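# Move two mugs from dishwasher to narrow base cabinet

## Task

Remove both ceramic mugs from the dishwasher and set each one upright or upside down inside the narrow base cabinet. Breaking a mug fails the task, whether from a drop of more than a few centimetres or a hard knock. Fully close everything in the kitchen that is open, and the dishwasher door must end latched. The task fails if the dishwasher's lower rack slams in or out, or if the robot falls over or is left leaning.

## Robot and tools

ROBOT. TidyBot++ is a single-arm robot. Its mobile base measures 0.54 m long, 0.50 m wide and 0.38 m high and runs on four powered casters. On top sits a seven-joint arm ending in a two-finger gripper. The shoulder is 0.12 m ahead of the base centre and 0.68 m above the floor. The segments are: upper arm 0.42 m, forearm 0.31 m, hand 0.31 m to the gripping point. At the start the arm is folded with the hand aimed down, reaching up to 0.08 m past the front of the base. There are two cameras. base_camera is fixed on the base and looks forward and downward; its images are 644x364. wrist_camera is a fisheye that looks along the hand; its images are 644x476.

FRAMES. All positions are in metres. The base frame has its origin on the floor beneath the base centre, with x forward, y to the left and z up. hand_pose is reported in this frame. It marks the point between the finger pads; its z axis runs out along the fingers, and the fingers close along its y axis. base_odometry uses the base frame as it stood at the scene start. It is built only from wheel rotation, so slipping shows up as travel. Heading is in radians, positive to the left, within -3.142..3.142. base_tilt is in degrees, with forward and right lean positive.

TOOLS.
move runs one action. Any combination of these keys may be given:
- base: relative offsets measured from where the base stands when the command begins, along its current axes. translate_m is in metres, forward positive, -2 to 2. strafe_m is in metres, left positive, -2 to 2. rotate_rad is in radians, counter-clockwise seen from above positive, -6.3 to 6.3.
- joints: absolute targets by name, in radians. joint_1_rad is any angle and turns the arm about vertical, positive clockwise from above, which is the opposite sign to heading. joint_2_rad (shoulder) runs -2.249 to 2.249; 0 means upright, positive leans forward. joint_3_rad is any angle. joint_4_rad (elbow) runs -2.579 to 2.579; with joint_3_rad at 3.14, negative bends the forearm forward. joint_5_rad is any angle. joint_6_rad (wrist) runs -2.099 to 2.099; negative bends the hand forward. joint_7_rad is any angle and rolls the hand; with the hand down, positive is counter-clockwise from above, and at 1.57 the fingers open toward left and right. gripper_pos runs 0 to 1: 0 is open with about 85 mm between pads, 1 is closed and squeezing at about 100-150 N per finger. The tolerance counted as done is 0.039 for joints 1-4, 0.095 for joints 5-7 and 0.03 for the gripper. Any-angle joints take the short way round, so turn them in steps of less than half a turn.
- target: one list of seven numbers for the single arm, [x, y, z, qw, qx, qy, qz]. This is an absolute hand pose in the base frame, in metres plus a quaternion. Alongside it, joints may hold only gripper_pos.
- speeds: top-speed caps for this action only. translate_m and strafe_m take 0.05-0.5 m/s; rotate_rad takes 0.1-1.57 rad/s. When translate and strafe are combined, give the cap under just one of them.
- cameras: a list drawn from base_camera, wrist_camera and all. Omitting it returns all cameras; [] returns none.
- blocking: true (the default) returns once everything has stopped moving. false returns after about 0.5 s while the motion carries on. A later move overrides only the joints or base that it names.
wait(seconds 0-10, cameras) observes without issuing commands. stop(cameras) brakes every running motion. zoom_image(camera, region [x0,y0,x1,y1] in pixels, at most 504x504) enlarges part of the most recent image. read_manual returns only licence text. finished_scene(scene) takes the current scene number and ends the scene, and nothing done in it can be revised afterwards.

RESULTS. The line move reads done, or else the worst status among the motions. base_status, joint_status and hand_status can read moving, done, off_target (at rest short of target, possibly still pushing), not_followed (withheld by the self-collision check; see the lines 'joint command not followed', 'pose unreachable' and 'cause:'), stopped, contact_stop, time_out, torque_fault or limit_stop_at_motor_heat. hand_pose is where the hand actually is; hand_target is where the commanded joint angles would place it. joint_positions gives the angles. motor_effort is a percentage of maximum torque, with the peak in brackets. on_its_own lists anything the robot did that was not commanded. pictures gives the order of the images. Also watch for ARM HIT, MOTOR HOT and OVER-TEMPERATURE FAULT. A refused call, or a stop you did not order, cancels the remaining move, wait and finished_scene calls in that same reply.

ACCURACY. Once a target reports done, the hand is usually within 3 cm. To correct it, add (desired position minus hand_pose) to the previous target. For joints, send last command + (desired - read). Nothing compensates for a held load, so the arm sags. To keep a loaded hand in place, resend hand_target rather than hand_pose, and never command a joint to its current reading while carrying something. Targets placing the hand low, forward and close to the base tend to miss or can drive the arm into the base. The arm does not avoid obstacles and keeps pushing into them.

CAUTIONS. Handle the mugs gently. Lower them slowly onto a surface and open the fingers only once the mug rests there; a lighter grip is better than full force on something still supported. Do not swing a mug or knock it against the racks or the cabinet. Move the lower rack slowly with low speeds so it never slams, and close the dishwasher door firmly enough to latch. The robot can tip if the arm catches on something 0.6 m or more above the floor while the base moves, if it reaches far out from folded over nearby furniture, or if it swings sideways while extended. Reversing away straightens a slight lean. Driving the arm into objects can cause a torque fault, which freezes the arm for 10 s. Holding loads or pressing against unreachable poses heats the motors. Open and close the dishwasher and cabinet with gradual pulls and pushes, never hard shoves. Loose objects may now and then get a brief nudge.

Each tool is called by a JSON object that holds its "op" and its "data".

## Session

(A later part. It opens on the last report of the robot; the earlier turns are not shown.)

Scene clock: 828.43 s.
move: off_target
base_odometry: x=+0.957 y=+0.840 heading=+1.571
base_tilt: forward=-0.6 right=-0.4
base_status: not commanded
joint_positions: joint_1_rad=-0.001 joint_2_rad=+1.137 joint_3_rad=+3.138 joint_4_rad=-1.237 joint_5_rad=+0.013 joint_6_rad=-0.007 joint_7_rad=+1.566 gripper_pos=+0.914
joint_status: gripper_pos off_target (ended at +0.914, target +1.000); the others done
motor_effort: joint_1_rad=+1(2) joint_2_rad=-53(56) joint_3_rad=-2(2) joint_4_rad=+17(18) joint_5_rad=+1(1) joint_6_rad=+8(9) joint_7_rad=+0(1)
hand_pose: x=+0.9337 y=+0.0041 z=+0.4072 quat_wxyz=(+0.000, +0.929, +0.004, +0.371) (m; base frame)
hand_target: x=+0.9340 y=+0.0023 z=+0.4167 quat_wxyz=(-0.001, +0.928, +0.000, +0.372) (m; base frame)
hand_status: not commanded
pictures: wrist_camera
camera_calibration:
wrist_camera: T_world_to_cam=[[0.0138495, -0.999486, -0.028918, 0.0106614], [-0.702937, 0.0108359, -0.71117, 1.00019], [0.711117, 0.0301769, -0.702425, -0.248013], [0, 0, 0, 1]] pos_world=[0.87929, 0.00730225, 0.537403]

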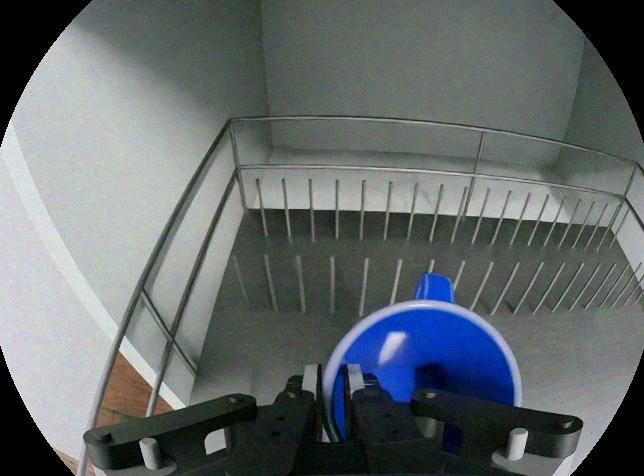

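{"op": "move", "data": {"joints": {"joint_2_rad":0.889,"joint_4_rad":-1.22,"joint_6_rad":-0.39}, "cameras": ["wrist_camera"]}}

{"op": "move", "data": {"base": {"translate_m": -0.45}, "speeds": {"translate_m": 0.2}}}

Scene clock: 838.43 s.
move: done
base_odometry: x=+0.957 y=+0.840 heading=+1.571
base_tilt: forward=-0.6 right=-0.4
base_status: not commanded
joint_positions: joint_1_rad=-0.001 joint_2_rad=+0.906 joint_3_rad=+3.138 joint_4_rad=-1.235 joint_5_rad=+0.013 joint_6_rad=-0.320 joint_7_rad=+1.566 gripper_pos=+0.914
joint_status: all done
motor_effort: joint_1_rad=+1(2) joint_2_rad=-50(58) joint_3_rad=-1(2) joint_4_rad=+19(20) joint_5_rad=+0(1) joint_6_rad=+7(9) joint_7_rad=-1(1)
hand_pose: x=+0.9108 y=+0.0029 z=+0.5302 quat_wxyz=(+0.001, +0.943, +0.004, +0.334) (m; base frame)
hand_target: x=+0.9021 y=+0.0023 z=+0.5366 quat_wxyz=(-0.001, +0.949, +0.000, +0.316) (m; base frame)
hand_status: not commanded
pictures: wrist_camera
camera_calibration:
wrist_camera: T_world_to_cam=[[0.00951552, -0.999597, -0.0267539, 0.0161012], [-0.757142, 0.0102743, -0.653169, 1.09026], [0.653181, 0.0264717, -0.756739, -0.0636943], [0, 0, 0, 1]] pos_world=[0.86693, 0.00657913, 0.664353]

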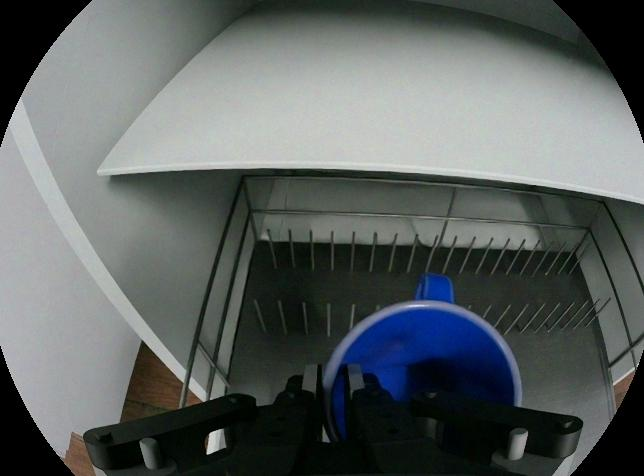

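Scene clock: 841.47 s.
move: done
base_odometry: x=+0.958 y=+0.390 heading=+1.572
base_tilt: forward=-0.6 right=-0.4
base_status: done
joint_positions: joint_1_rad=-0.001 joint_2_rad=+0.906 joint_3_rad=+3.138 joint_4_rad=-1.235 joint_5_rad=+0.013 joint_6_rad=-0.325 joint_7_rad=+1.566 gripper_pos=+0.914
joint_status: not commanded
motor_effort: joint_1_rad=+1(3) joint_2_rad=-50(52) joint_3_rad=-2(3) joint_4_rad=+20(21) joint_5_rad=+1(1) joint_6_rad=+7(8) joint_7_rad=-1(1)
hand_pose: x=+0.9096 y=+0.0030 z=+0.5292 quat_wxyz=(+0.001, +0.943, +0.004, +0.332) (m; base frame)
hand_target: x=+0.9021 y=+0.0023 z=+0.5366 quat_wxyz=(-0.001, +0.949, +0.000, +0.316) (m; base frame)
hand_status: not commanded
pictures: base_camera, wrist_camera
camera_calibration:
wrist_camera: T_world_to_cam=[[0.00959909, -0.999596, -0.0267442, 0.0162056], [-0.76042, 0.0100711, -0.649353, 1.08963], [0.64936, 0.02657, -0.760017, -0.0584714], [0, 0, 0, 1]] pos_world=[0.866394, 0.00677877, 0.663552]

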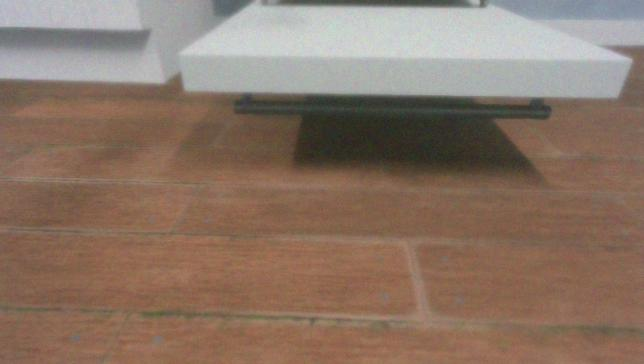

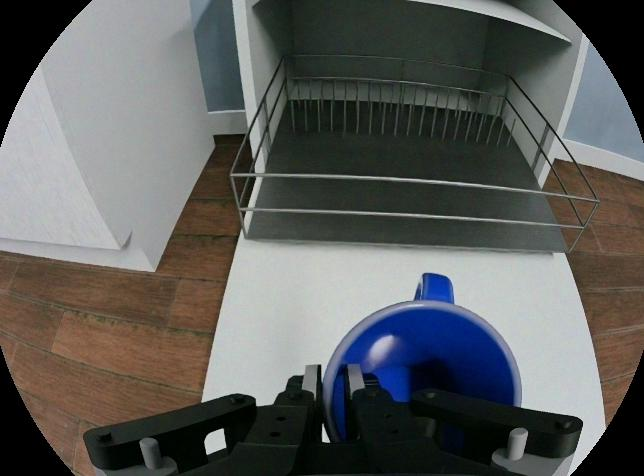

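{"op": "move", "data": {"base": {"strafe_m": 0.25, "translate_m":-0.118}, "speeds": {"strafe_m": 0.3}, "cameras": []}}

{"op": "move", "data": {"base": {"rotate_rad": -1.572}, "speeds": {"rotate_rad": 0.6}}}

Scene clock: 849.77 s.
move: done
base_odometry: x=+0.708 y=+0.272 heading=+1.572
base_tilt: forward=-0.6 right=-0.4
base_status: done
joint_positions: joint_1_rad=-0.004 joint_2_rad=+0.906 joint_3_rad=+3.138 joint_4_rad=-1.235 joint_5_rad=+0.013 joint_6_rad=-0.326 joint_7_rad=+1.566 gripper_pos=+0.914
joint_status: not commanded
motor_effort: joint_1_rad=+1(5) joint_2_rad=-50(52) joint_3_rad=-2(3) joint_4_rad=+19(21) joint_5_rad=+1(1) joint_6_rad=+7(8) joint_7_rad=-1(1)
hand_pose: x=+0.9094 y=+0.0053 z=+0.5291 quat_wxyz=(+0.001, +0.943, +0.005, +0.331) (m; base frame)
hand_target: x=+0.9021 y=+0.0023 z=+0.5366 quat_wxyz=(-0.001, +0.949, +0.000, +0.316) (m; base frame)
hand_status: not commanded
pictures: none
No camera images: "cameras" was empty.

Scene clock: 853.50 s.
move: done
base_odometry: x=+0.708 y=+0.272 heading=+0.000
base_tilt: forward=-0.6 right=-0.4
base_status: done
joint_positions: joint_1_rad=+0.001 joint_2_rad=+0.906 joint_3_rad=+3.141 joint_4_rad=-1.235 joint_5_rad=+0.013 joint_6_rad=-0.326 joint_7_rad=+1.566 gripper_pos=+0.914
joint_status: not commanded
motor_effort: joint_1_rad=+1(8) joint_2_rad=-51(52) joint_3_rad=-1(5) joint_4_rad=+20(20) joint_5_rad=+1(1) joint_6_rad=+7(8) joint_7_rad=+0(1)
hand_pose: x=+0.9095 y=-0.0007 z=+0.5290 quat_wxyz=(+0.003, +0.943, +0.002, +0.331) (m; base frame)
hand_target: x=+0.9021 y=+0.0023 z=+0.5366 quat_wxyz=(-0.001, +0.949, +0.000, +0.316) (m; base frame)
hand_status: not commanded
pictures: base_camera, wrist_camera
camera_calibration:
wrist_camera: T_world_to_cam=[[0.00525701, -0.999681, -0.0246833, 0.0152809], [-0.760802, 0.0120206, -0.648873, 1.08955], [0.648963, 0.0221903, -0.760497, -0.0578684], [0, 0, 0, 1]] pos_world=[0.866403, 0.00346313, 0.663345]

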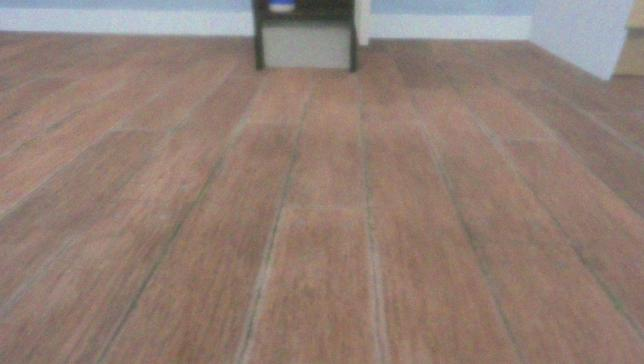

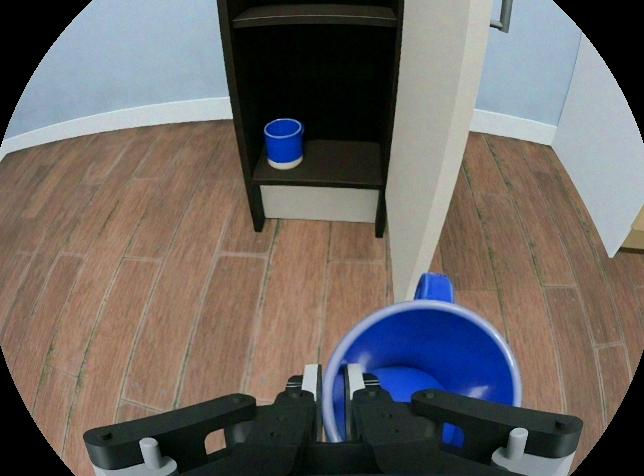

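{"op": "move", "data": {"joints": {"joint_2_rad":1.268,"joint_4_rad":-1.375,"joint_6_rad":0.285}, "base": {"strafe_m":-0.008}, "cameras": []}}

{"op": "move", "data": {"base": {"translate_m":0.45}, "speeds": {"translate_m":0.15}}}

Scene clock: 870.07 s.
move: done
base_odometry: x=+0.708 y=+0.264 heading=-0.001
base_tilt: forward=-0.6 right=-0.4
base_status: done
joint_positions: joint_1_rad=+0.004 joint_2_rad=+1.283 joint_3_rad=+3.141 joint_4_rad=-1.376 joint_5_rad=+0.013 joint_6_rad=+0.198 joint_7_rad=+1.566 gripper_pos=+0.914
joint_status: all done
motor_effort: joint_1_rad=+1(4) joint_2_rad=-50(56) joint_3_rad=-2(3) joint_4_rad=+12(20) joint_5_rad=+0(1) joint_6_rad=+7(9) joint_7_rad=-1(1)
hand_pose: x=+0.8644 y=+0.0000 z=+0.2812 quat_wxyz=(+0.000, +0.943, +0.002, +0.334) (m; base frame)
hand_target: x=+0.8907 y=+0.0023 z=+0.3107 quat_wxyz=(-0.001, +0.924, +0.000, +0.382) (m; base frame)
hand_status: not commanded
pictures: none
No camera images: "cameras" was empty.

Scene clock: 873.73 s.
move: done
base_odometry: x=+1.158 y=+0.263 heading=-0.001
base_tilt: forward=-0.6 right=-0.4
base_status: done
joint_positions: joint_1_rad=+0.004 joint_2_rad=+1.283 joint_3_rad=+3.141 joint_4_rad=-1.376 joint_5_rad=+0.013 joint_6_rad=+0.203 joint_7_rad=+1.566 gripper_pos=+0.914
joint_status: not commanded
motor_effort: joint_1_rad=+1(2) joint_2_rad=-50(52) joint_3_rad=-2(3) joint_4_rad=+13(14) joint_5_rad=+0(1) joint_6_rad=+7(8) joint_7_rad=-1(1)
hand_pose: x=+0.8653 y=+0.0000 z=+0.2818 quat_wxyz=(+0.000, +0.942, +0.002, +0.336) (m; base frame)
hand_target: x=+0.8907 y=+0.0023 z=+0.3107 quat_wxyz=(-0.001, +0.924, +0.000, +0.382) (m; base frame)
hand_status: not commanded
pictures: base_camera, wrist_camera
camera_calibration:
wrist_camera: T_world_to_cam=[[0.00774452, -0.999528, -0.029722, 0.00939788], [-0.75452, 0.0136647, -0.656135, 0.892184], [0.656232, 0.0275073, -0.754058, -0.225327], [0, 0, 0, 1]] pos_world=[0.820965, 0.00340012, 0.415763]

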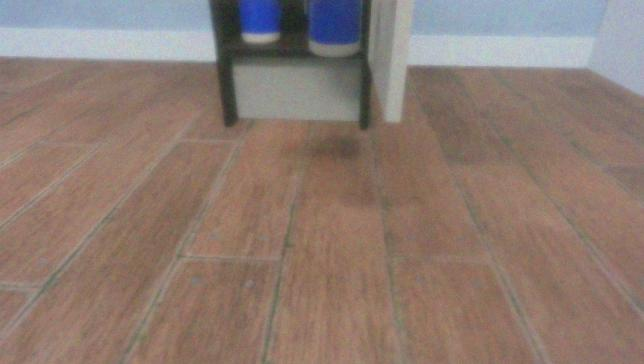

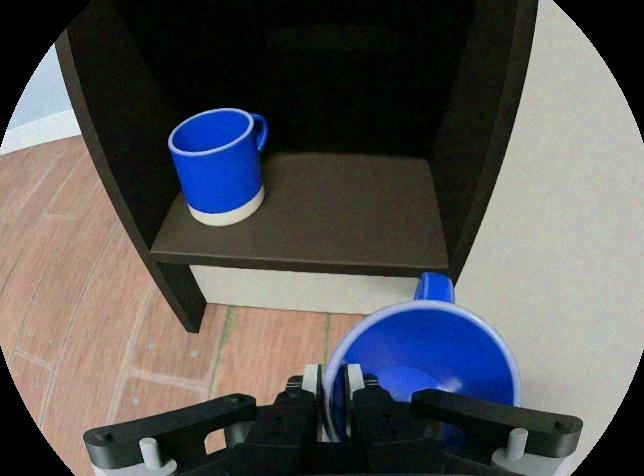

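{"op": "move", "data": {"base": {"translate_m":0.09,"strafe_m":0.008}, "speeds": {"translate_m":0.1}}}

{"op": "move", "data": {"base": {"translate_m":0.144}, "speeds": {"translate_m":0.08}}}

Scene clock: 887.33 s.
move: done
base_odometry: x=+1.248 y=+0.271 heading=-0.002
base_tilt: forward=-0.6 right=-0.4
base_status: done
joint_positions: joint_1_rad=+0.004 joint_2_rad=+1.283 joint_3_rad=+3.141 joint_4_rad=-1.376 joint_5_rad=+0.013 joint_6_rad=+0.204 joint_7_rad=+1.566 gripper_pos=+0.914
joint_status: not commanded
motor_effort: joint_1_rad=+1(2) joint_2_rad=-50(52) joint_3_rad=-2(3) joint_4_rad=+13(14) joint_5_rad=+1(1) joint_6_rad=+7(9) joint_7_rad=-1(1)
hand_pose: x=+0.8655 y=+0.0000 z=+0.2819 quat_wxyz=(+0.000, +0.942, +0.002, +0.336) (m; base frame)
hand_target: x=+0.8907 y=+0.0023 z=+0.3107 quat_wxyz=(-0.001, +0.924, +0.000, +0.382) (m; base frame)
hand_status: not commanded
pictures: base_camera, wrist_camera
camera_calibration:
wrist_camera: T_world_to_cam=[[0.00784293, -0.999525, -0.0297879, 0.00934495], [-0.753823, 0.013663, -0.656936, 0.891951], [0.657031, 0.0276071, -0.753358, -0.226279], [0, 0, 0, 1]] pos_world=[0.820972, 0.00340067, 0.415764]

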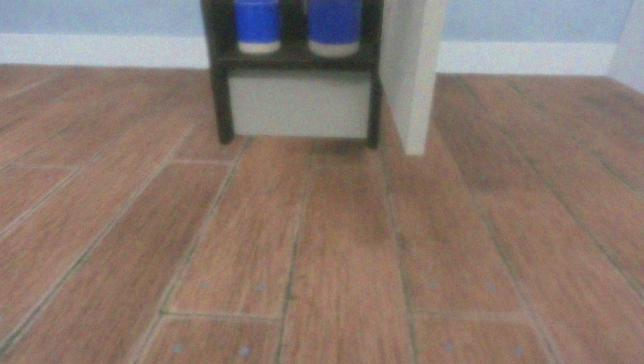

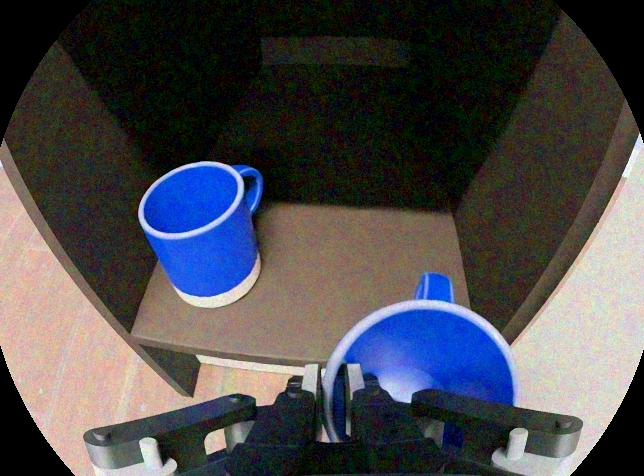

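Scene clock: 889.67 s.
move: done
base_odometry: x=+1.392 y=+0.271 heading=-0.001
base_tilt: forward=-0.6 right=-0.4
base_status: done
joint_positions: joint_1_rad=+0.004 joint_2_rad=+1.283 joint_3_rad=+3.141 joint_4_rad=-1.377 joint_5_rad=+0.013 joint_6_rad=+0.205 joint_7_rad=+1.566 gripper_pos=+0.914
joint_status: not commanded
motor_effort: joint_1_rad=+1(2) joint_2_rad=-50(52) joint_3_rad=-2(3) joint_4_rad=+13(14) joint_5_rad=+1(1) joint_6_rad=+7(8) joint_7_rad=-1(1)
hand_pose: x=+0.8655 y=+0.0000 z=+0.2819 quat_wxyz=(+0.000, +0.942, +0.002, +0.337) (m; base frame)
hand_target: x=+0.8907 y=+0.0023 z=+0.3107 quat_wxyz=(-0.001, +0.924, +0.000, +0.382) (m; base frame)
hand_status: not commanded
pictures: base_camera, wrist_camera
camera_calibration:
wrist_camera: T_world_to_cam=[[0.00785513, -0.999525, -0.0297856, 0.00933475], [-0.753544, 0.013664, -0.657255, 0.891782], [0.65735, 0.0276076, -0.753079, -0.226593], [0, 0, 0, 1]] pos_world=[0.820875, 0.00340067, 0.415764]

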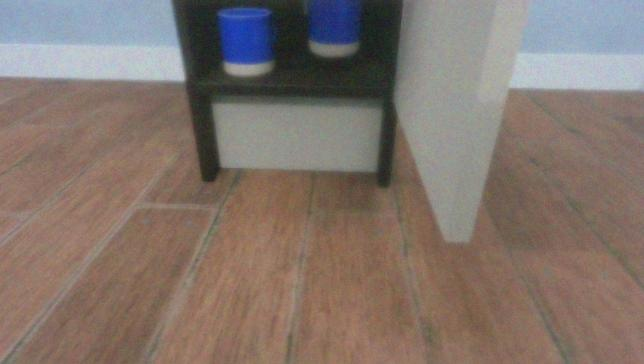

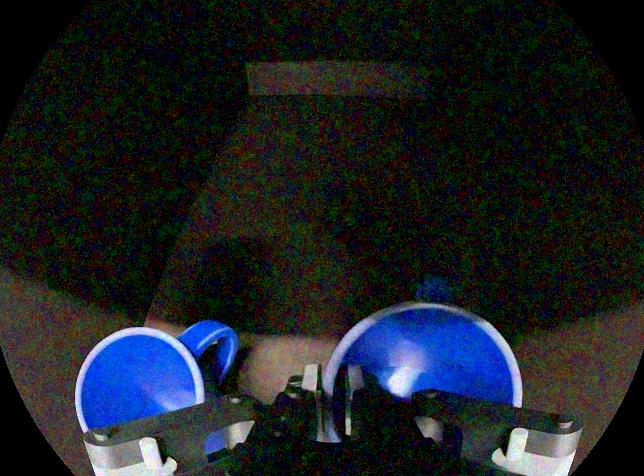

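{"op": "move", "data": {"joints": {"joint_2_rad":1.285,"joint_6_rad":0.29}, "cameras": []}}

{"op": "move", "data": {"joints": {"joint_2_rad":1.295,"joint_6_rad":0.295}, "cameras": []}}

{"op": "move", "data": {"joints": {"joint_2_rad":1.303,"joint_6_rad":0.30}, "cameras": ["base_camera"]}}

{"op": "move", "data": {"joints": {"joint_2_rad":1.310,"joint_6_rad":0.305}, "cameras": ["base_camera"]}}

{"op": "move", "data": {"joints": {"joint_2_rad":1.317,"joint_6_rad":0.31}, "cameras": ["base_camera","wrist_camera"]}}

Scene clock: 898.47 s.
move: done
base_odometry: x=+1.392 y=+0.271 heading=-0.001
base_tilt: forward=-0.6 right=-0.4
base_status: not commanded
joint_positions: joint_1_rad=+0.004 joint_2_rad=+1.293 joint_3_rad=+3.141 joint_4_rad=-1.377 joint_5_rad=+0.013 joint_6_rad=+0.208 joint_7_rad=+1.566 gripper_pos=+0.914
joint_status: all done
motor_effort: joint_1_rad=+1(1) joint_2_rad=-50(52) joint_3_rad=-2(2) joint_4_rad=+13(13) joint_5_rad=+1(1) joint_6_rad=+7(8) joint_7_rad=-1(1)
hand_pose: x=+0.8621 y=+0.0000 z=+0.2749 quat_wxyz=(+0.000, +0.943, +0.002, +0.333) (m; base frame)
hand_target: x=+0.8854 y=+0.0023 z=+0.2987 quat_wxyz=(-0.001, +0.926, +0.000, +0.376) (m; base frame)
hand_status: not commanded
pictures: none
No camera images: "cameras" was empty.

Scene clock: 899.03 s.
move: done
base_odometry: x=+1.392 y=+0.271 heading=-0.001
base_tilt: forward=-0.6 right=-0.4
base_status: not commanded
joint_positions: joint_1_rad=+0.004 joint_2_rad=+1.301 joint_3_rad=+3.141 joint_4_rad=-1.377 joint_5_rad=+0.013 joint_6_rad=+0.212 joint_7_rad=+1.566 gripper_pos=+0.914
joint_status: all done
motor_effort: joint_1_rad=+1(2) joint_2_rad=-50(51) joint_3_rad=-2(2) joint_4_rad=+12(13) joint_5_rad=+1(1) joint_6_rad=+7(8) joint_7_rad=-1(1)
hand_pose: x=+0.8598 y=+0.0001 z=+0.2697 quat_wxyz=(+0.000, +0.944, +0.002, +0.331) (m; base frame)
hand_target: x=+0.8826 y=+0.0023 z=+0.2921 quat_wxyz=(-0.001, +0.927, +0.000, +0.374) (m; base frame)
hand_status: not commanded
pictures: none
No camera images: "cameras" was empty.

Scene clock: 899.60 s.
move: done
base_odometry: x=+1.392 y=+0.271 heading=-0.001
base_tilt: forward=-0.6 right=-0.4
base_status: not commanded
joint_positions: joint_1_rad=+0.004 joint_2_rad=+1.308 joint_3_rad=+3.141 joint_4_rad=-1.377 joint_5_rad=+0.013 joint_6_rad=+0.216 joint_7_rad=+1.566 gripper_pos=+0.914
joint_status: all done
motor_effort: joint_1_rad=+1(1) joint_2_rad=-50(51) joint_3_rad=-1(2) joint_4_rad=+13(13) joint_5_rad=+1(1) joint_6_rad=+8(8) joint_7_rad=+0(1)
hand_pose: x=+0.8580 y=+0.0001 z=+0.2655 quat_wxyz=(+0.000, +0.944, +0.002, +0.330) (m; base frame)
hand_target: x=+0.8806 y=+0.0023 z=+0.2871 quat_wxyz=(-0.001, +0.928, +0.000, +0.373) (m; base frame)
hand_status: not commanded
pictures: base_camera

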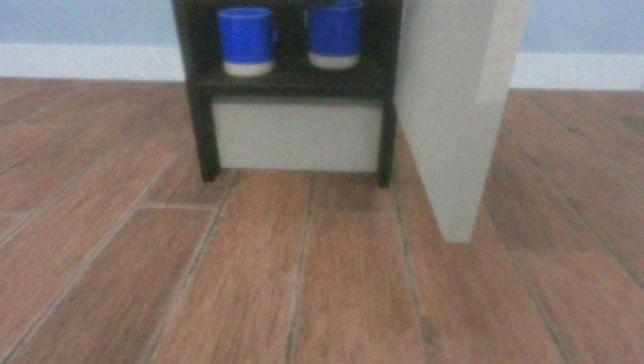

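Scene clock: 900.13 s.
move: done
base_odometry: x=+1.392 y=+0.271 heading=-0.001
base_tilt: forward=-0.6 right=-0.4
base_status: not commanded
joint_positions: joint_1_rad=+0.004 joint_2_rad=+1.315 joint_3_rad=+3.141 joint_4_rad=-1.377 joint_5_rad=+0.013 joint_6_rad=+0.221 joint_7_rad=+1.566 gripper_pos=+0.914
joint_status: all done
motor_effort: joint_1_rad=+1(1) joint_2_rad=-50(51) joint_3_rad=-1(3) joint_4_rad=+12(13) joint_5_rad=+1(1) joint_6_rad=+7(8) joint_7_rad=-1(1)
hand_pose: x=+0.8564 y=+0.0001 z=+0.2617 quat_wxyz=(+0.000, +0.944, +0.002, +0.329) (m; base frame)
hand_target: x=+0.8789 y=+0.0023 z=+0.2829 quat_wxyz=(-0.001, +0.928, +0.000, +0.372) (m; base frame)
hand_status: not commanded
pictures: base_camera

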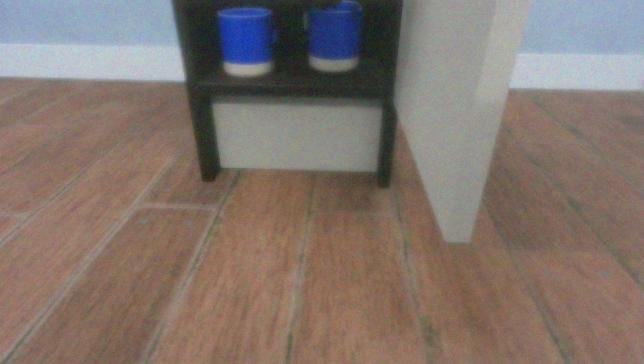

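Scene clock: 900.67 s.
move: done
base_odometry: x=+1.392 y=+0.271 heading=-0.001
base_tilt: forward=-0.6 right=-0.4
base_status: not commanded
joint_positions: joint_1_rad=+0.004 joint_2_rad=+1.321 joint_3_rad=+3.141 joint_4_rad=-1.377 joint_5_rad=+0.013 joint_6_rad=+0.226 joint_7_rad=+1.566 gripper_pos=+0.914
joint_status: all done
motor_effort: joint_1_rad=+1(1) joint_2_rad=-50(51) joint_3_rad=-1(2) joint_4_rad=+12(13) joint_5_rad=+0(1) joint_6_rad=+7(8) joint_7_rad=-1(1)
hand_pose: x=+0.8548 y=+0.0001 z=+0.2577 quat_wxyz=(+0.000, +0.944, +0.002, +0.329) (m; base frame)
hand_target: x=+0.8773 y=+0.0023 z=+0.2786 quat_wxyz=(-0.001, +0.929, +0.000, +0.371) (m; base frame)
hand_status: not commanded
pictures: base_camera, wrist_camera
camera_calibration:
wrist_camera: T_world_to_cam=[[0.00746341, -0.999516, -0.030208, 0.00928911], [-0.76471, 0.0137601, -0.644228, 0.874088], [0.644332, 0.0279085, -0.764237, -0.223794], [0, 0, 0, 1]] pos_world=[0.812552, 0.00350278, 0.392361]

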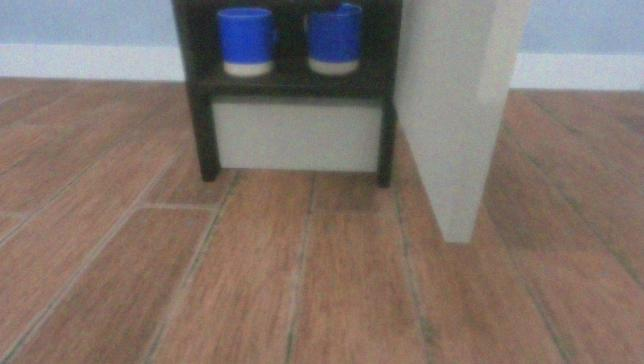

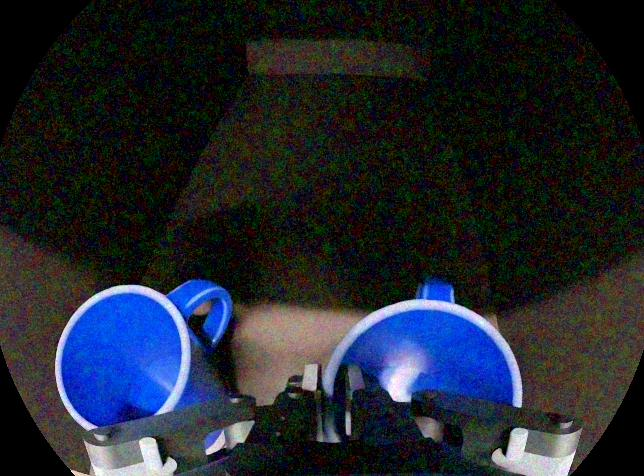

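{"op": "move", "data": {"joints": {"joint_2_rad":1.324,"joint_6_rad":0.315}, "cameras": []}}

{"op": "move", "data": {"joints": {"joint_2_rad":1.332,"joint_6_rad":0.32}, "cameras": []}}

{"op": "move", "data": {"joints": {"joint_2_rad":1.340,"joint_6_rad":0.325}, "cameras": ["base_camera","wrist_camera"]}}

Scene clock: 918.90 s.
move: done
base_odometry: x=+1.392 y=+0.271 heading=-0.001
base_tilt: forward=-0.6 right=-0.4
base_status: not commanded
joint_positions: joint_1_rad=+0.004 joint_2_rad=+1.329 joint_3_rad=+3.141 joint_4_rad=-1.377 joint_5_rad=+0.013 joint_6_rad=+0.231 joint_7_rad=+1.566 gripper_pos=+0.914
joint_status: all done
motor_effort: joint_1_rad=+1(1) joint_2_rad=-50(50) joint_3_rad=-1(2) joint_4_rad=+13(13) joint_5_rad=+1(1) joint_6_rad=+7(8) joint_7_rad=-1(1)
hand_pose: x=+0.8529 y=+0.0002 z=+0.2533 quat_wxyz=(+0.000, +0.945, +0.002, +0.327) (m; base frame)
hand_target: x=+0.8756 y=+0.0023 z=+0.2744 quat_wxyz=(-0.001, +0.929, +0.000, +0.370) (m; base frame)
hand_status: not commanded
pictures: none
No camera images: "cameras" was empty.

Scene clock: 919.40 s.
move: done
base_odometry: x=+1.392 y=+0.271 heading=-0.001
base_tilt: forward=-0.6 right=-0.4
base_status: not commanded
joint_positions: joint_1_rad=+0.004 joint_2_rad=+1.331 joint_3_rad=+3.141 joint_4_rad=-1.377 joint_5_rad=+0.013 joint_6_rad=+0.237 joint_7_rad=+1.566 gripper_pos=+0.914
joint_status: all done
motor_effort: joint_1_rad=+1(2) joint_2_rad=-48(50) joint_3_rad=-2(2) joint_4_rad=+11(12) joint_5_rad=+1(1) joint_6_rad=+7(8) joint_7_rad=-1(1)
hand_pose: x=+0.8536 y=+0.0002 z=+0.2530 quat_wxyz=(+0.000, +0.944, +0.002, +0.329) (m; base frame)
hand_target: x=+0.8734 y=+0.0023 z=+0.2694 quat_wxyz=(-0.001, +0.930, +0.000, +0.368) (m; base frame)
hand_status: not commanded
pictures: none
No camera images: "cameras" was empty.

Scene clock: 919.90 s.
move: done
base_odometry: x=+1.392 y=+0.271 heading=-0.001
base_tilt: forward=-0.6 right=-0.4
base_status: not commanded
joint_positions: joint_1_rad=+0.004 joint_2_rad=+1.332 joint_3_rad=+3.141 joint_4_rad=-1.377 joint_5_rad=+0.013 joint_6_rad=+0.243 joint_7_rad=+1.566 gripper_pos=+0.914
joint_status: all done
motor_effort: joint_1_rad=+1(2) joint_2_rad=-47(48) joint_3_rad=-2(2) joint_4_rad=+11(12) joint_5_rad=+0(1) joint_6_rad=+7(7) joint_7_rad=-1(1)
hand_pose: x=+0.8544 y=+0.0002 z=+0.2531 quat_wxyz=(+0.000, +0.943, +0.002, +0.331) (m; base frame)
hand_target: x=+0.8712 y=+0.0023 z=+0.2645 quat_wxyz=(-0.001, +0.930, +0.000, +0.367) (m; base frame)
hand_status: not commanded
pictures: base_camera, wrist_camera
camera_calibration:
wrist_camera: T_world_to_cam=[[0.00763734, -0.999512, -0.0303035, 0.00904743], [-0.760769, 0.0138597, -0.648875, 0.868575], [0.648978, 0.0280097, -0.760291, -0.232027], [0, 0, 0, 1]] pos_world=[0.811296, 0.00350379, 0.387463]

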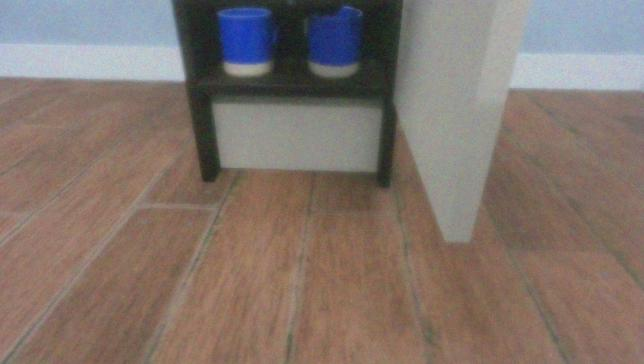

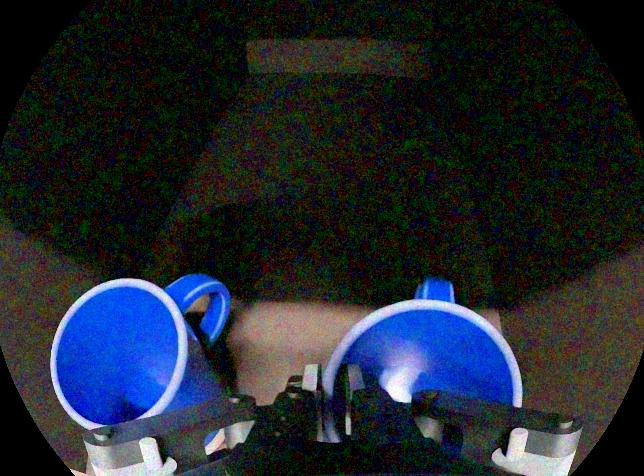

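{"op": "move", "data": {"joints": {"gripper_pos":0.83}, "cameras": ["base_camera"]}}

{"op": "move", "data": {"joints": {"gripper_pos":0.68}, "cameras": ["wrist_camera"]}}

{"op": "move", "data": {"joints": {"joint_2_rad":1.263,"joint_4_rad":-1.465,"joint_6_rad":0.345}, "cameras": ["base_camera","wrist_camera"]}}

{"op": "move", "data": {"joints": {"joint_2_rad":1.175,"joint_4_rad":-1.58,"joint_6_rad":0.37}, "cameras": ["base_camera","wrist_camera"]}}

Scene clock: 929.57 s.
move: done
base_odometry: x=+1.392 y=+0.271 heading=-0.001
base_tilt: forward=-0.6 right=-0.4
base_status: not commanded
joint_positions: joint_1_rad=+0.004 joint_2_rad=+1.332 joint_3_rad=+3.141 joint_4_rad=-1.377 joint_5_rad=+0.013 joint_6_rad=+0.251 joint_7_rad=+1.566 gripper_pos=+0.830
joint_status: all done
motor_effort: joint_1_rad=+1(2) joint_2_rad=-46(48) joint_3_rad=-1(2) joint_4_rad=+10(13) joint_5_rad=+1(1) joint_6_rad=+5(8) joint_7_rad=+0(1)
hand_pose: x=+0.8562 y=+0.0002 z=+0.2545 quat_wxyz=(+0.000, +0.942, +0.002, +0.335) (m; base frame)
hand_target: x=+0.8712 y=+0.0023 z=+0.2645 quat_wxyz=(-0.001, +0.930, +0.000, +0.367) (m; base frame)
hand_status: not commanded
pictures: base_camera

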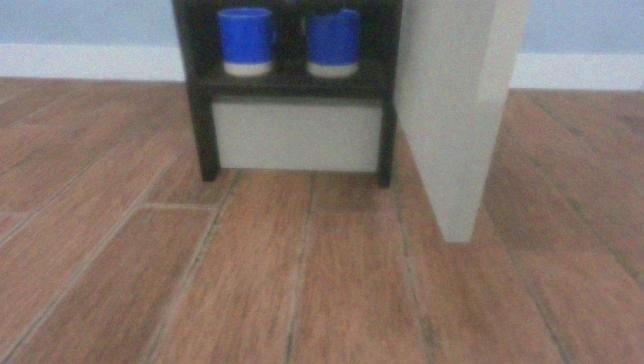

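Scene clock: 930.13 s.
move: done
base_odometry: x=+1.392 y=+0.271 heading=-0.001
base_tilt: forward=-0.6 right=-0.4
base_status: not commanded
joint_positions: joint_1_rad=+0.004 joint_2_rad=+1.332 joint_3_rad=+3.141 joint_4_rad=-1.377 joint_5_rad=+0.013 joint_6_rad=+0.251 joint_7_rad=+1.566 gripper_pos=+0.680
joint_status: all done
motor_effort: joint_1_rad=+1(1) joint_2_rad=-46(47) joint_3_rad=-2(3) joint_4_rad=+10(11) joint_5_rad=+0(1) joint_6_rad=+6(6) joint_7_rad=-1(1)
hand_pose: x=+0.8562 y=+0.0002 z=+0.2545 quat_wxyz=(+0.000, +0.942, +0.002, +0.335) (m; base frame)
hand_target: x=+0.8712 y=+0.0023 z=+0.2645 quat_wxyz=(-0.001, +0.930, +0.000, +0.367) (m; base frame)
hand_status: not commanded
pictures: wrist_camera
camera_calibration:
wrist_camera: T_world_to_cam=[[0.00793316, -0.999509, -0.0303194, 0.00884156], [-0.755827, 0.0138586, -0.654625, 0.868084], [0.654723, 0.0281095, -0.755346, -0.238266], [0, 0, 0, 1]] pos_world=[0.81205, 0.00350434, 0.388565]

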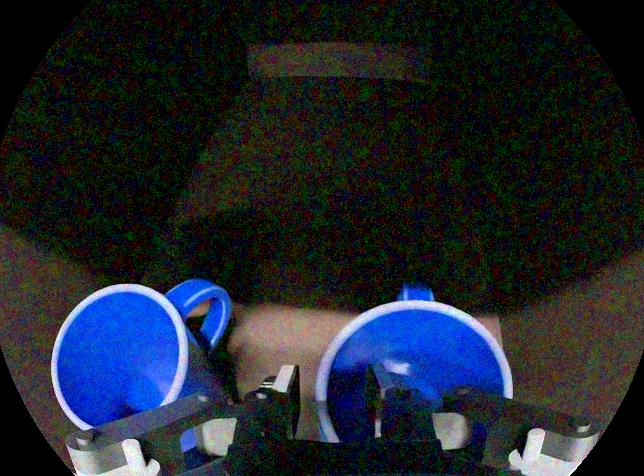

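Scene clock: 931.13 s.
move: done
base_odometry: x=+1.392 y=+0.271 heading=-0.001
base_tilt: forward=-0.6 right=-0.4
base_status: not commanded
joint_positions: joint_1_rad=+0.004 joint_2_rad=+1.266 joint_3_rad=+3.141 joint_4_rad=-1.448 joint_5_rad=+0.013 joint_6_rad=+0.269 joint_7_rad=+1.566 gripper_pos=+0.680
joint_status: all done
motor_effort: joint_1_rad=+1(1) joint_2_rad=-45(48) joint_3_rad=-2(3) joint_4_rad=+11(11) joint_5_rad=+1(1) joint_6_rad=+5(7) joint_7_rad=-1(1)
hand_pose: x=+0.8502 y=+0.0003 z=+0.2829 quat_wxyz=(+0.000, +0.940, +0.002, +0.341) (m; base frame)
hand_target: x=+0.8605 y=+0.0023 z=+0.2955 quat_wxyz=(-0.001, +0.929, +0.000, +0.370) (m; base frame)
hand_status: not commanded
pictures: base_camera, wrist_camera
camera_calibration:
wrist_camera: T_world_to_cam=[[0.00844695, -0.999503, -0.0303668, 0.00945326], [-0.747564, 0.0138572, -0.664045, 0.877732], [0.664136, 0.0283103, -0.747075, -0.223233], [0, 0, 0, 1]] pos_world=[0.804339, 0.00360545, 0.416369]

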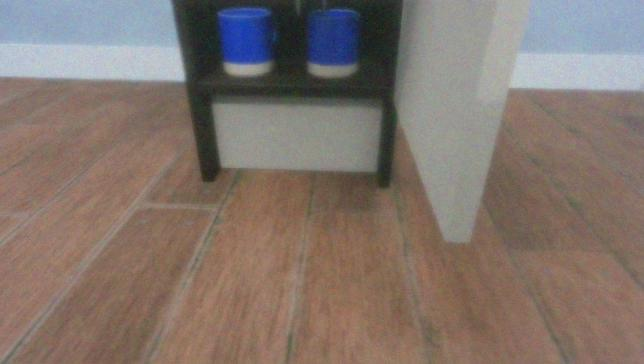

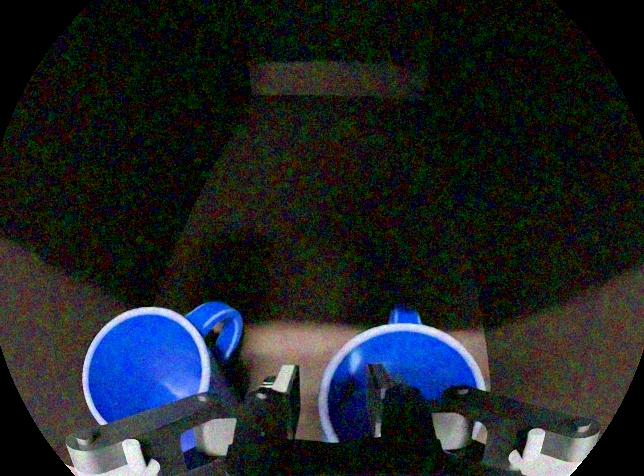

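Scene clock: 932.20 s.
move: done
base_odometry: x=+1.392 y=+0.271 heading=-0.001
base_tilt: forward=-0.6 right=-0.4
base_status: not commanded
joint_positions: joint_1_rad=+0.004 joint_2_rad=+1.180 joint_3_rad=+3.141 joint_4_rad=-1.560 joint_5_rad=+0.013 joint_6_rad=+0.293 joint_7_rad=+1.566 gripper_pos=+0.680
joint_status: all done
motor_effort: joint_1_rad=+1(1) joint_2_rad=-44(47) joint_3_rad=-2(3) joint_4_rad=+10(11) joint_5_rad=+1(1) joint_6_rad=+5(7) joint_7_rad=-1(1)
hand_pose: x=+0.8302 y=+0.0005 z=+0.3138 quat_wxyz=(+0.000, +0.940, +0.002, +0.341) (m; base frame)
hand_target: x=+0.8394 y=+0.0023 z=+0.3265 quat_wxyz=(-0.001, +0.929, +0.000, +0.369) (m; base frame)
hand_status: not commanded
pictures: base_camera, wrist_camera
camera_calibration:
wrist_camera: T_world_to_cam=[[0.00868979, -0.999492, -0.0306689, 0.0106087], [-0.74813, 0.0138519, -0.663407, 0.883669], [0.663495, 0.0287092, -0.74763, -0.186173], [0, 0, 0, 1]] pos_world=[0.784532, 0.00370764, 0.44737]

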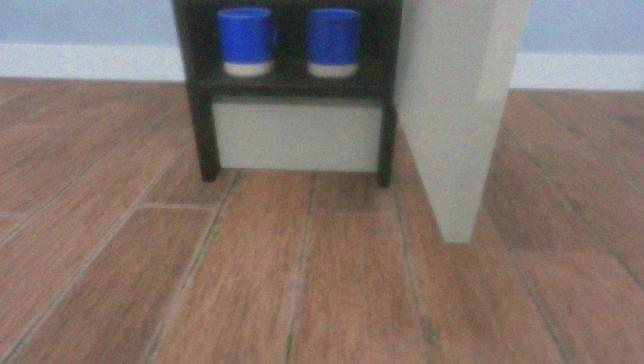

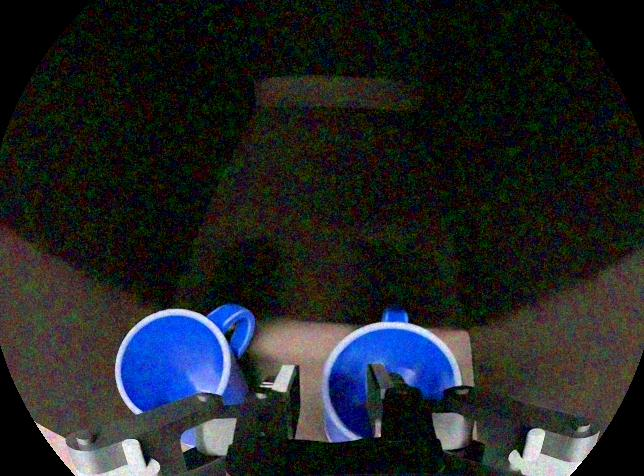

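{"op": "move", "data": {"base": {"translate_m":-0.1}, "speeds": {"translate_m":0.06}, "cameras": ["wrist_camera"]}}

{"op": "move", "data": {"base": {"translate_m":-0.6}, "cameras": ["wrist_camera"]}}

{"op": "move", "data": {"base": {"strafe_m":-0.3}, "joints": {"joint_2_rad":1.304,"joint_4_rad":-1.697,"joint_6_rad":1.47,"gripper_pos":1}}}

Scene clock: 951.90 s.
move: done
base_odometry: x=+1.292 y=+0.271 heading=-0.002
base_tilt: forward=-0.6 right=-0.4
base_status: done
joint_positions: joint_1_rad=+0.004 joint_2_rad=+1.179 joint_3_rad=+3.141 joint_4_rad=-1.563 joint_5_rad=+0.013 joint_6_rad=+0.295 joint_7_rad=+1.566 gripper_pos=+0.680
joint_status: not commanded
motor_effort: joint_1_rad=+1(3) joint_2_rad=-44(45) joint_3_rad=-2(3) joint_4_rad=+10(11) joint_5_rad=+0(1) joint_6_rad=+6(7) joint_7_rad=+0(2)
hand_pose: x=+0.8291 y=+0.0005 z=+0.3133 quat_wxyz=(+0.000, +0.940, +0.002, +0.340) (m; base frame)
hand_target: x=+0.8394 y=+0.0023 z=+0.3265 quat_wxyz=(-0.001, +0.929, +0.000, +0.369) (m; base frame)
hand_status: not commanded
pictures: wrist_camera
camera_calibration:
wrist_camera: T_world_to_cam=[[0.00858298, -0.99949, -0.0307457, 0.0107197], [-0.748835, 0.0139522, -0.662609, 0.882854], [0.6627, 0.0287106, -0.748334, -0.185007], [0, 0, 0, 1]] pos_world=[0.783624, 0.0037081, 0.446869]

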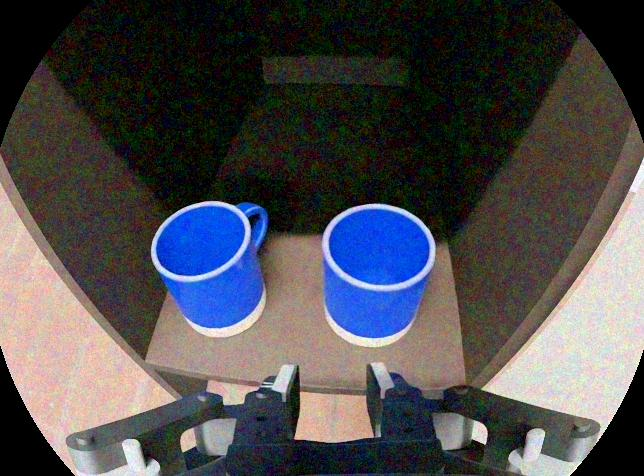

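Scene clock: 954.47 s.
move: done
base_odometry: x=+0.692 y=+0.272 heading=-0.001
base_tilt: forward=-0.6 right=-0.4
base_status: done
joint_positions: joint_1_rad=+0.004 joint_2_rad=+1.179 joint_3_rad=+3.141 joint_4_rad=-1.565 joint_5_rad=+0.013 joint_6_rad=+0.297 joint_7_rad=+1.566 gripper_pos=+0.680
joint_status: not commanded
motor_effort: joint_1_rad=+1(2) joint_2_rad=-43(46) joint_3_rad=-2(3) joint_4_rad=+11(12) joint_5_rad=+0(1) joint_6_rad=+6(7) joint_7_rad=-1(1)
hand_pose: x=+0.8288 y=+0.0005 z=+0.3135 quat_wxyz=(+0.000, +0.940, +0.002, +0.340) (m; base frame)
hand_target: x=+0.8394 y=+0.0023 z=+0.3265 quat_wxyz=(-0.001, +0.929, +0.000, +0.369) (m; base frame)
hand_status: not commanded
pictures: wrist_camera
camera_calibration:
wrist_camera: T_world_to_cam=[[0.0086114, -0.99949, -0.030737, 0.0107009], [-0.748224, 0.0139517, -0.663299, 0.88238], [0.66339, 0.0287101, -0.747723, -0.185418], [0, 0, 0, 1]] pos_world=[0.783131, 0.00370809, 0.44697]

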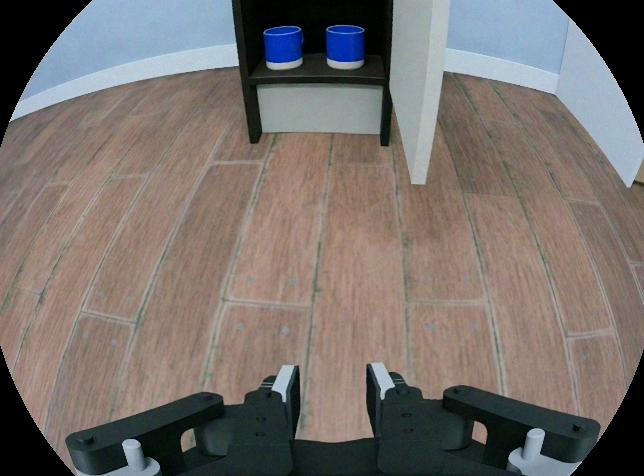

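Scene clock: 956.40 s.
move: done
base_odometry: x=+0.692 y=-0.028 heading=-0.001
base_tilt: forward=-0.6 right=-0.4
base_status: done
joint_positions: joint_1_rad=+0.008 joint_2_rad=+1.291 joint_3_rad=+3.142 joint_4_rad=-1.676 joint_5_rad=+0.013 joint_6_rad=+1.393 joint_7_rad=+1.566 gripper_pos=+0.999
joint_status: all done
motor_effort: joint_1_rad=+1(5) joint_2_rad=-43(45) joint_3_rad=-3(3) joint_4_rad=+8(11) joint_5_rad=+0(2) joint_6_rad=+9(10) joint_7_rad=-1(1)
hand_pose: x=+0.8891 y=-0.0012 z=+0.4871 quat_wxyz=(-0.003, +0.708, +0.000, +0.706) (m; base frame)
hand_target: x=+0.8800 y=+0.0020 z=+0.4939 quat_wxyz=(-0.001, +0.693, -0.001, +0.721) (m; base frame)
hand_status: not commanded
pictures: base_camera, wrist_camera
camera_calibration:
wrist_camera: T_world_to_cam=[[0.0308418, -0.99932, -0.0202135, -0.0110394], [0.0266817, 0.0210391, -0.999423, 0.517439], [0.999168, 0.0302847, 0.0273124, -0.771575], [0, 0, 0, 1]] pos_world=[0.757467, 0.00144855, 0.53799]

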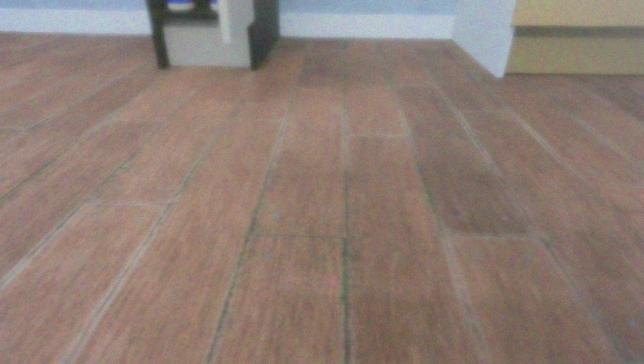

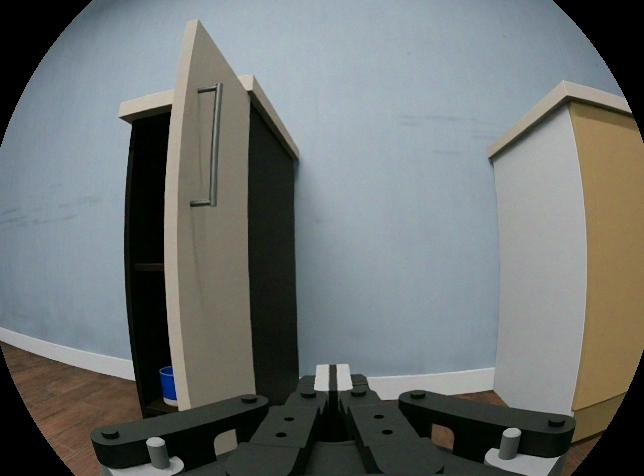

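{"op": "move", "data": {"base": {"translate_m":0.4}, "speeds": {"translate_m":0.25}, "cameras": []}}

{"op": "move", "data": {"base": {"strafe_m":0.3}, "speeds": {"strafe_m":0.1}}}

Scene clock: 962.17 s.
move: done
base_odometry: x=+1.092 y=-0.029 heading=-0.002
base_tilt: forward=-0.6 right=-0.3
base_status: done
joint_positions: joint_1_rad=+0.008 joint_2_rad=+1.292 joint_3_rad=+3.142 joint_4_rad=-1.680 joint_5_rad=+0.013 joint_6_rad=+1.396 joint_7_rad=+1.566 gripper_pos=+0.999
joint_status: not commanded
motor_effort: joint_1_rad=+1(2) joint_2_rad=-42(45) joint_3_rad=-2(3) joint_4_rad=+8(10) joint_5_rad=+0(1) joint_6_rad=+8(10) joint_7_rad=-1(1)
hand_pose: x=+0.8878 y=-0.0012 z=+0.4857 quat_wxyz=(-0.003, +0.709, +0.000, +0.705) (m; base frame)
hand_target: x=+0.8800 y=+0.0020 z=+0.4939 quat_wxyz=(-0.001, +0.693, -0.001, +0.721) (m; base frame)
hand_status: not commanded
pictures: none
No camera images: "cameras" was empty.

Scene clock: 965.77 s.
move: done
base_odometry: x=+1.092 y=+0.271 heading=-0.002
base_tilt: forward=-0.6 right=-0.4
base_status: done
joint_positions: joint_1_rad=+0.001 joint_2_rad=+1.293 joint_3_rad=+3.142 joint_4_rad=-1.680 joint_5_rad=+0.012 joint_6_rad=+1.396 joint_7_rad=+1.566 gripper_pos=+0.999
joint_status: not commanded
motor_effort: joint_1_rad=+1(4) joint_2_rad=-43(45) joint_3_rad=-2(5) joint_4_rad=+8(9) joint_5_rad=+1(3) joint_6_rad=+9(10) joint_7_rad=-1(2)
hand_pose: x=+0.8877 y=+0.0042 z=+0.4857 quat_wxyz=(-0.005, +0.709, +0.003, +0.705) (m; base frame)
hand_target: x=+0.8800 y=+0.0020 z=+0.4939 quat_wxyz=(-0.001, +0.693, -0.001, +0.721) (m; base frame)
hand_status: not commanded
pictures: base_camera, wrist_camera
camera_calibration:
wrist_camera: T_world_to_cam=[[0.0376903, -0.999089, -0.0200382, -0.0117637], [0.0243423, 0.0209644, -0.999484, 0.518066], [0.998993, 0.0371831, 0.0251103, -0.769177], [0, 0, 0, 1]] pos_world=[0.756235, 0.00598645, 0.536877]

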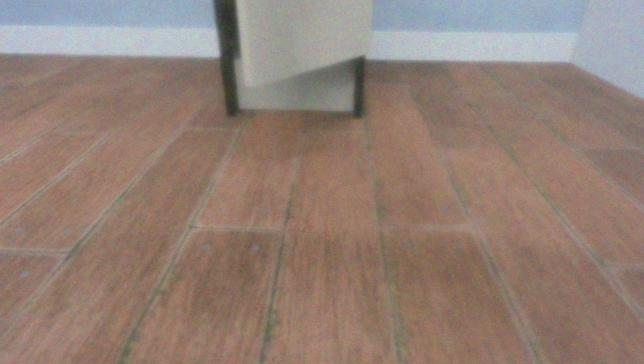

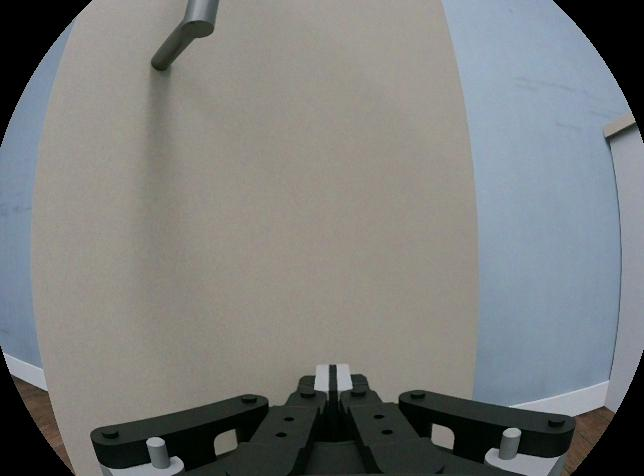

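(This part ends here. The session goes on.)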